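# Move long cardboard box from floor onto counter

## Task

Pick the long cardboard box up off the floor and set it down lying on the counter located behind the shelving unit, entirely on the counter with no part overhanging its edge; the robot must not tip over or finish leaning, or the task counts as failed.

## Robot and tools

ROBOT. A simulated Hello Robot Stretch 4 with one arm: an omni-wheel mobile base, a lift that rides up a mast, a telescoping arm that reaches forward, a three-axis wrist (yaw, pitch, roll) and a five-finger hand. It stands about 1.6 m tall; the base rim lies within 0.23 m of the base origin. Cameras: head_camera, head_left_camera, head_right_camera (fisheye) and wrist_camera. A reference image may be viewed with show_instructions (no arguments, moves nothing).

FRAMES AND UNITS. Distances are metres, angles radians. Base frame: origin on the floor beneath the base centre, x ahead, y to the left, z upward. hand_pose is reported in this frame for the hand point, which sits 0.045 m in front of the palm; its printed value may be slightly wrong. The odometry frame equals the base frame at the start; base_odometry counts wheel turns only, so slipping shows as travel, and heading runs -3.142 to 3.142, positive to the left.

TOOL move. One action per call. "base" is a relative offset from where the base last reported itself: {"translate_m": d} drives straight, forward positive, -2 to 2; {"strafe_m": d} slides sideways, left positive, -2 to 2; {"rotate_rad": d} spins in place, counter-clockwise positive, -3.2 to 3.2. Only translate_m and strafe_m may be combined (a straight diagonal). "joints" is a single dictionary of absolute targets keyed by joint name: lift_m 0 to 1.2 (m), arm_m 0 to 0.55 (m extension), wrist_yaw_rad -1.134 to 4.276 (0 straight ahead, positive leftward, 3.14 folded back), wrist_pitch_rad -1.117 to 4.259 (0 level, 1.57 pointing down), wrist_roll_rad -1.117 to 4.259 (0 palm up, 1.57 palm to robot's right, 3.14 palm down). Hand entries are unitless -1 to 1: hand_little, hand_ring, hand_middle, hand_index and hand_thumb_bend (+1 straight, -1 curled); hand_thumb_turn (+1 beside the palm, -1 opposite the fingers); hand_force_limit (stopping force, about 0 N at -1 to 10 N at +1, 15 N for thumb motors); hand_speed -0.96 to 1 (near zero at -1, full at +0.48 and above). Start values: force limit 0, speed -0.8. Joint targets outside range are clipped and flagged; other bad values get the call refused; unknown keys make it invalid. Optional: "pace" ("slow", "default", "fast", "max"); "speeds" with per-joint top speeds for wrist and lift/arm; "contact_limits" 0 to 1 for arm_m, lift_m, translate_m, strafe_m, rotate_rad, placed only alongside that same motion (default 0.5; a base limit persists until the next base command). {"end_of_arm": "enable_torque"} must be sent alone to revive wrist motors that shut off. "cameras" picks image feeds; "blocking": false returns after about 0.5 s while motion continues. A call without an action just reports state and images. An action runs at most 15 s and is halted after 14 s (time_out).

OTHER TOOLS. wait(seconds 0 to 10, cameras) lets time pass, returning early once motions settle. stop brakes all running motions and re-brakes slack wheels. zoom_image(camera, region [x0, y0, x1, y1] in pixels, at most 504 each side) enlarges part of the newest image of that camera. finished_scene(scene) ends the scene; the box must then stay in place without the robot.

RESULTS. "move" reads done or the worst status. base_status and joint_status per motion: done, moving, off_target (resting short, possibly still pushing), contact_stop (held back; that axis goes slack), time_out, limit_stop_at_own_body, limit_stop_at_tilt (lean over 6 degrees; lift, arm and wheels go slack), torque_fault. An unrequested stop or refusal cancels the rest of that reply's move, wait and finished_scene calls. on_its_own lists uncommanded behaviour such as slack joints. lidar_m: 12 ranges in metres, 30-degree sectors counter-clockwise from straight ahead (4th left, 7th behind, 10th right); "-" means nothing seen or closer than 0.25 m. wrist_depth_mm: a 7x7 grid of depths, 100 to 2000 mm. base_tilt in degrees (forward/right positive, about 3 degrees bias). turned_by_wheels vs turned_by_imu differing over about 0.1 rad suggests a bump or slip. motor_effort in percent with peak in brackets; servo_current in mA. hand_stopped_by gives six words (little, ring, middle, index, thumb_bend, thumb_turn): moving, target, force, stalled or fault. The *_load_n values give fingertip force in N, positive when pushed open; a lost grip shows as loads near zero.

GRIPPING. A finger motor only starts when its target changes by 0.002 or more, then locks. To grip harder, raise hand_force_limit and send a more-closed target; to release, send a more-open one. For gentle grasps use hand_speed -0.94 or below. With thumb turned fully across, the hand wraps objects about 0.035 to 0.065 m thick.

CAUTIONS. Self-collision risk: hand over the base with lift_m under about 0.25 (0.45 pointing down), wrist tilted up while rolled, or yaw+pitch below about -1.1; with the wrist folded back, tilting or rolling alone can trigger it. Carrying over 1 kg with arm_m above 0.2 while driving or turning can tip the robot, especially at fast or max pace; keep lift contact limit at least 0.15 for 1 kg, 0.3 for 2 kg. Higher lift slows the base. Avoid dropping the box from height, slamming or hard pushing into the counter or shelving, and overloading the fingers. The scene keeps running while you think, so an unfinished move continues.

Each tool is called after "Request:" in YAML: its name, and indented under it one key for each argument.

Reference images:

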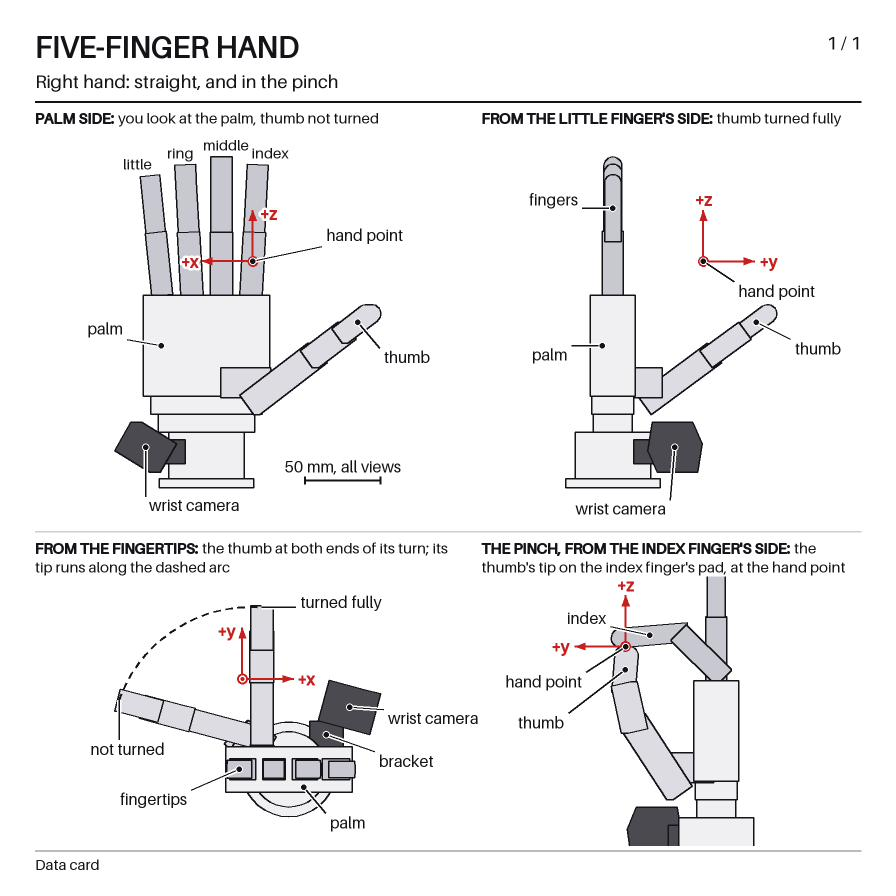

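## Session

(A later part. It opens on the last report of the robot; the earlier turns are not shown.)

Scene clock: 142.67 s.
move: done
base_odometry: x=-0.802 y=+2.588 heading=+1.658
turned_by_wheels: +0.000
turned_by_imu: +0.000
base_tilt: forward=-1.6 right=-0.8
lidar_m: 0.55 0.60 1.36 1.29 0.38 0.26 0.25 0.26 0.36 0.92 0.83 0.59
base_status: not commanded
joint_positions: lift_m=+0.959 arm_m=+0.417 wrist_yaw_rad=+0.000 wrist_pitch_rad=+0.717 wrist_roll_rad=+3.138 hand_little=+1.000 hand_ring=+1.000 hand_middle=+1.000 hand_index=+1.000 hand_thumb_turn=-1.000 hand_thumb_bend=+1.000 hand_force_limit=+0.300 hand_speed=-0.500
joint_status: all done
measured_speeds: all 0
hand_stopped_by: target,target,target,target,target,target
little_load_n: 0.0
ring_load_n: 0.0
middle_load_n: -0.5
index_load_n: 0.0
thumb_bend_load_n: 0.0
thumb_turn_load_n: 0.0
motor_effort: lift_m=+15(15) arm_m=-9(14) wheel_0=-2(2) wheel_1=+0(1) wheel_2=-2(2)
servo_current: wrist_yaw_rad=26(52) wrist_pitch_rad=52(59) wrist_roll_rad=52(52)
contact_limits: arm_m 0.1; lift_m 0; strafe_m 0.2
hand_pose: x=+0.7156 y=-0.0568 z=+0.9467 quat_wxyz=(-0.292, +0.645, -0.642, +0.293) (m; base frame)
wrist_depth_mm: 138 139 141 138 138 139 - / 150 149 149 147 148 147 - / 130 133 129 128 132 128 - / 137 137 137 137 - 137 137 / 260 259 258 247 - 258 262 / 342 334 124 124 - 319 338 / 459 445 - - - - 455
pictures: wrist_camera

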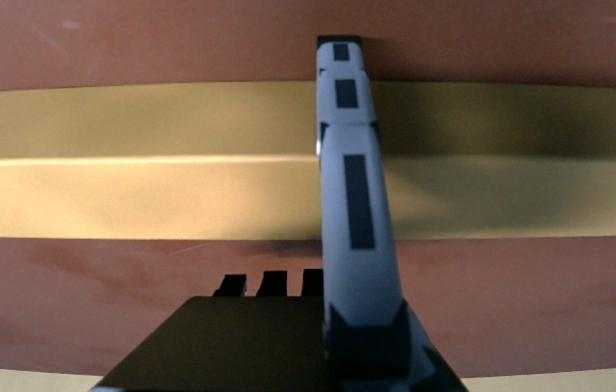

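Request:
move:
  joints: {"lift_m":1.1}
  pace: "slow"
  cameras: ["wrist_camera"]

Request:
move:
  joints: {"arm_m":0.1}
  cameras: ["head_camera"]

Scene clock: 145.53 s.
move: done
base_odometry: x=-0.802 y=+2.588 heading=+1.658
turned_by_wheels: +0.000
turned_by_imu: +0.000
base_tilt: forward=-1.7 right=-1.0
lidar_m: 0.55 0.58 1.38 1.31 0.40 0.27 0.25 0.26 0.38 0.92 0.84 0.60
base_status: not commanded
joint_positions: lift_m=+1.100 arm_m=+0.417 wrist_yaw_rad=+0.000 wrist_pitch_rad=+0.717 wrist_roll_rad=+3.138 hand_little=+1.000 hand_ring=+1.000 hand_middle=+1.000 hand_index=+1.000 hand_thumb_turn=-1.000 hand_thumb_bend=+1.000 hand_force_limit=+0.300 hand_speed=-0.500
joint_status: all done
measured_speeds: all 0
hand_stopped_by: target,target,target,target,target,target
little_load_n: 0.0
ring_load_n: 0.0
middle_load_n: 0.0
index_load_n: 0.0
thumb_bend_load_n: 0.0
thumb_turn_load_n: 0.0
motor_effort: lift_m=+25(27) arm_m=-9(9) wheel_0=-2(2) wheel_1=+0(0) wheel_2=-1(2)
servo_current: wrist_yaw_rad=39(59) wrist_pitch_rad=39(65) wrist_roll_rad=46(52)
contact_limits: arm_m 0.1; strafe_m 0.2
hand_pose: x=+0.7156 y=-0.0568 z=+1.0868 quat_wxyz=(-0.292, +0.645, -0.642, +0.293) (m; base frame)
wrist_depth_mm: 228 229 232 226 227 229 228 / 310 310 314 252 250 312 315 / 359 362 359 359 - 359 357 / 424 427 424 424 - 424 424 / 525 517 517 492 - 517 521 / 668 668 124 124 - 640 634 / 627 627 - - - - 597
pictures: wrist_camera

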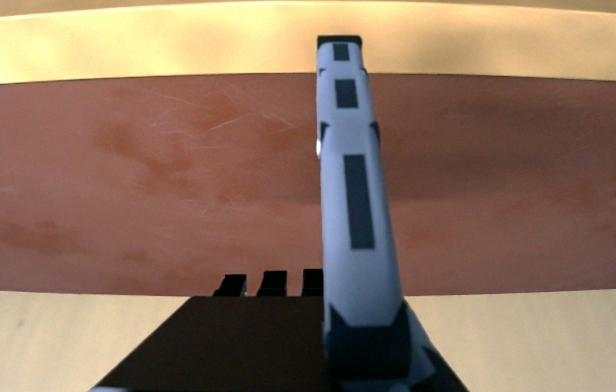

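Scene clock: 147.60 s.
move: done
base_odometry: x=-0.802 y=+2.588 heading=+1.658
turned_by_wheels: +0.000
turned_by_imu: +0.000
base_tilt: forward=-1.4 right=-1.1
lidar_m: 0.55 0.61 1.34 1.29 0.37 0.27 0.26 0.27 0.38 0.90 0.84 0.59
base_status: not commanded
joint_positions: lift_m=+1.100 arm_m=+0.100 wrist_yaw_rad=+0.000 wrist_pitch_rad=+0.717 wrist_roll_rad=+3.138 hand_little=+1.000 hand_ring=+1.000 hand_middle=+1.000 hand_index=+1.000 hand_thumb_turn=-1.000 hand_thumb_bend=+1.000 hand_force_limit=+0.300 hand_speed=-0.500
joint_status: all done
measured_speeds: all 0
hand_stopped_by: target,target,target,target,target,target
little_load_n: 0.0
ring_load_n: 0.0
middle_load_n: 0.0
index_load_n: 0.0
thumb_bend_load_n: 0.0
thumb_turn_load_n: 0.0
motor_effort: lift_m=+25(25) arm_m=-9(15) wheel_0=-2(2) wheel_1=+0(0) wheel_2=-1(2)
servo_current: wrist_yaw_rad=26(59) wrist_pitch_rad=46(59) wrist_roll_rad=52(59)
contact_limits: strafe_m 0.2
hand_pose: x=+0.3986 y=-0.0568 z=+1.0868 quat_wxyz=(-0.292, +0.645, -0.642, +0.293) (m; base frame)
wrist_depth_mm: 778 768 750 741 741 715 715 / 634 621 609 580 597 597 597 / 521 517 512 508 - 504 500 / 445 439 436 433 - 427 427 / 500 469 469 469 - 469 480 / 683 668 124 125 - 640 683 / 917 917 - - - - 866
pictures: head_camera

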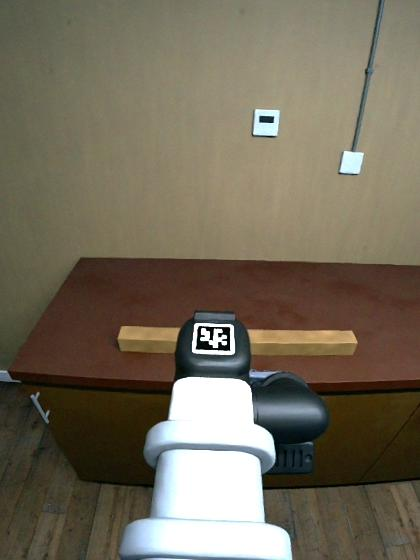

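Request:
finished_scene:
  scene: 2

The scene is finished: the task was done.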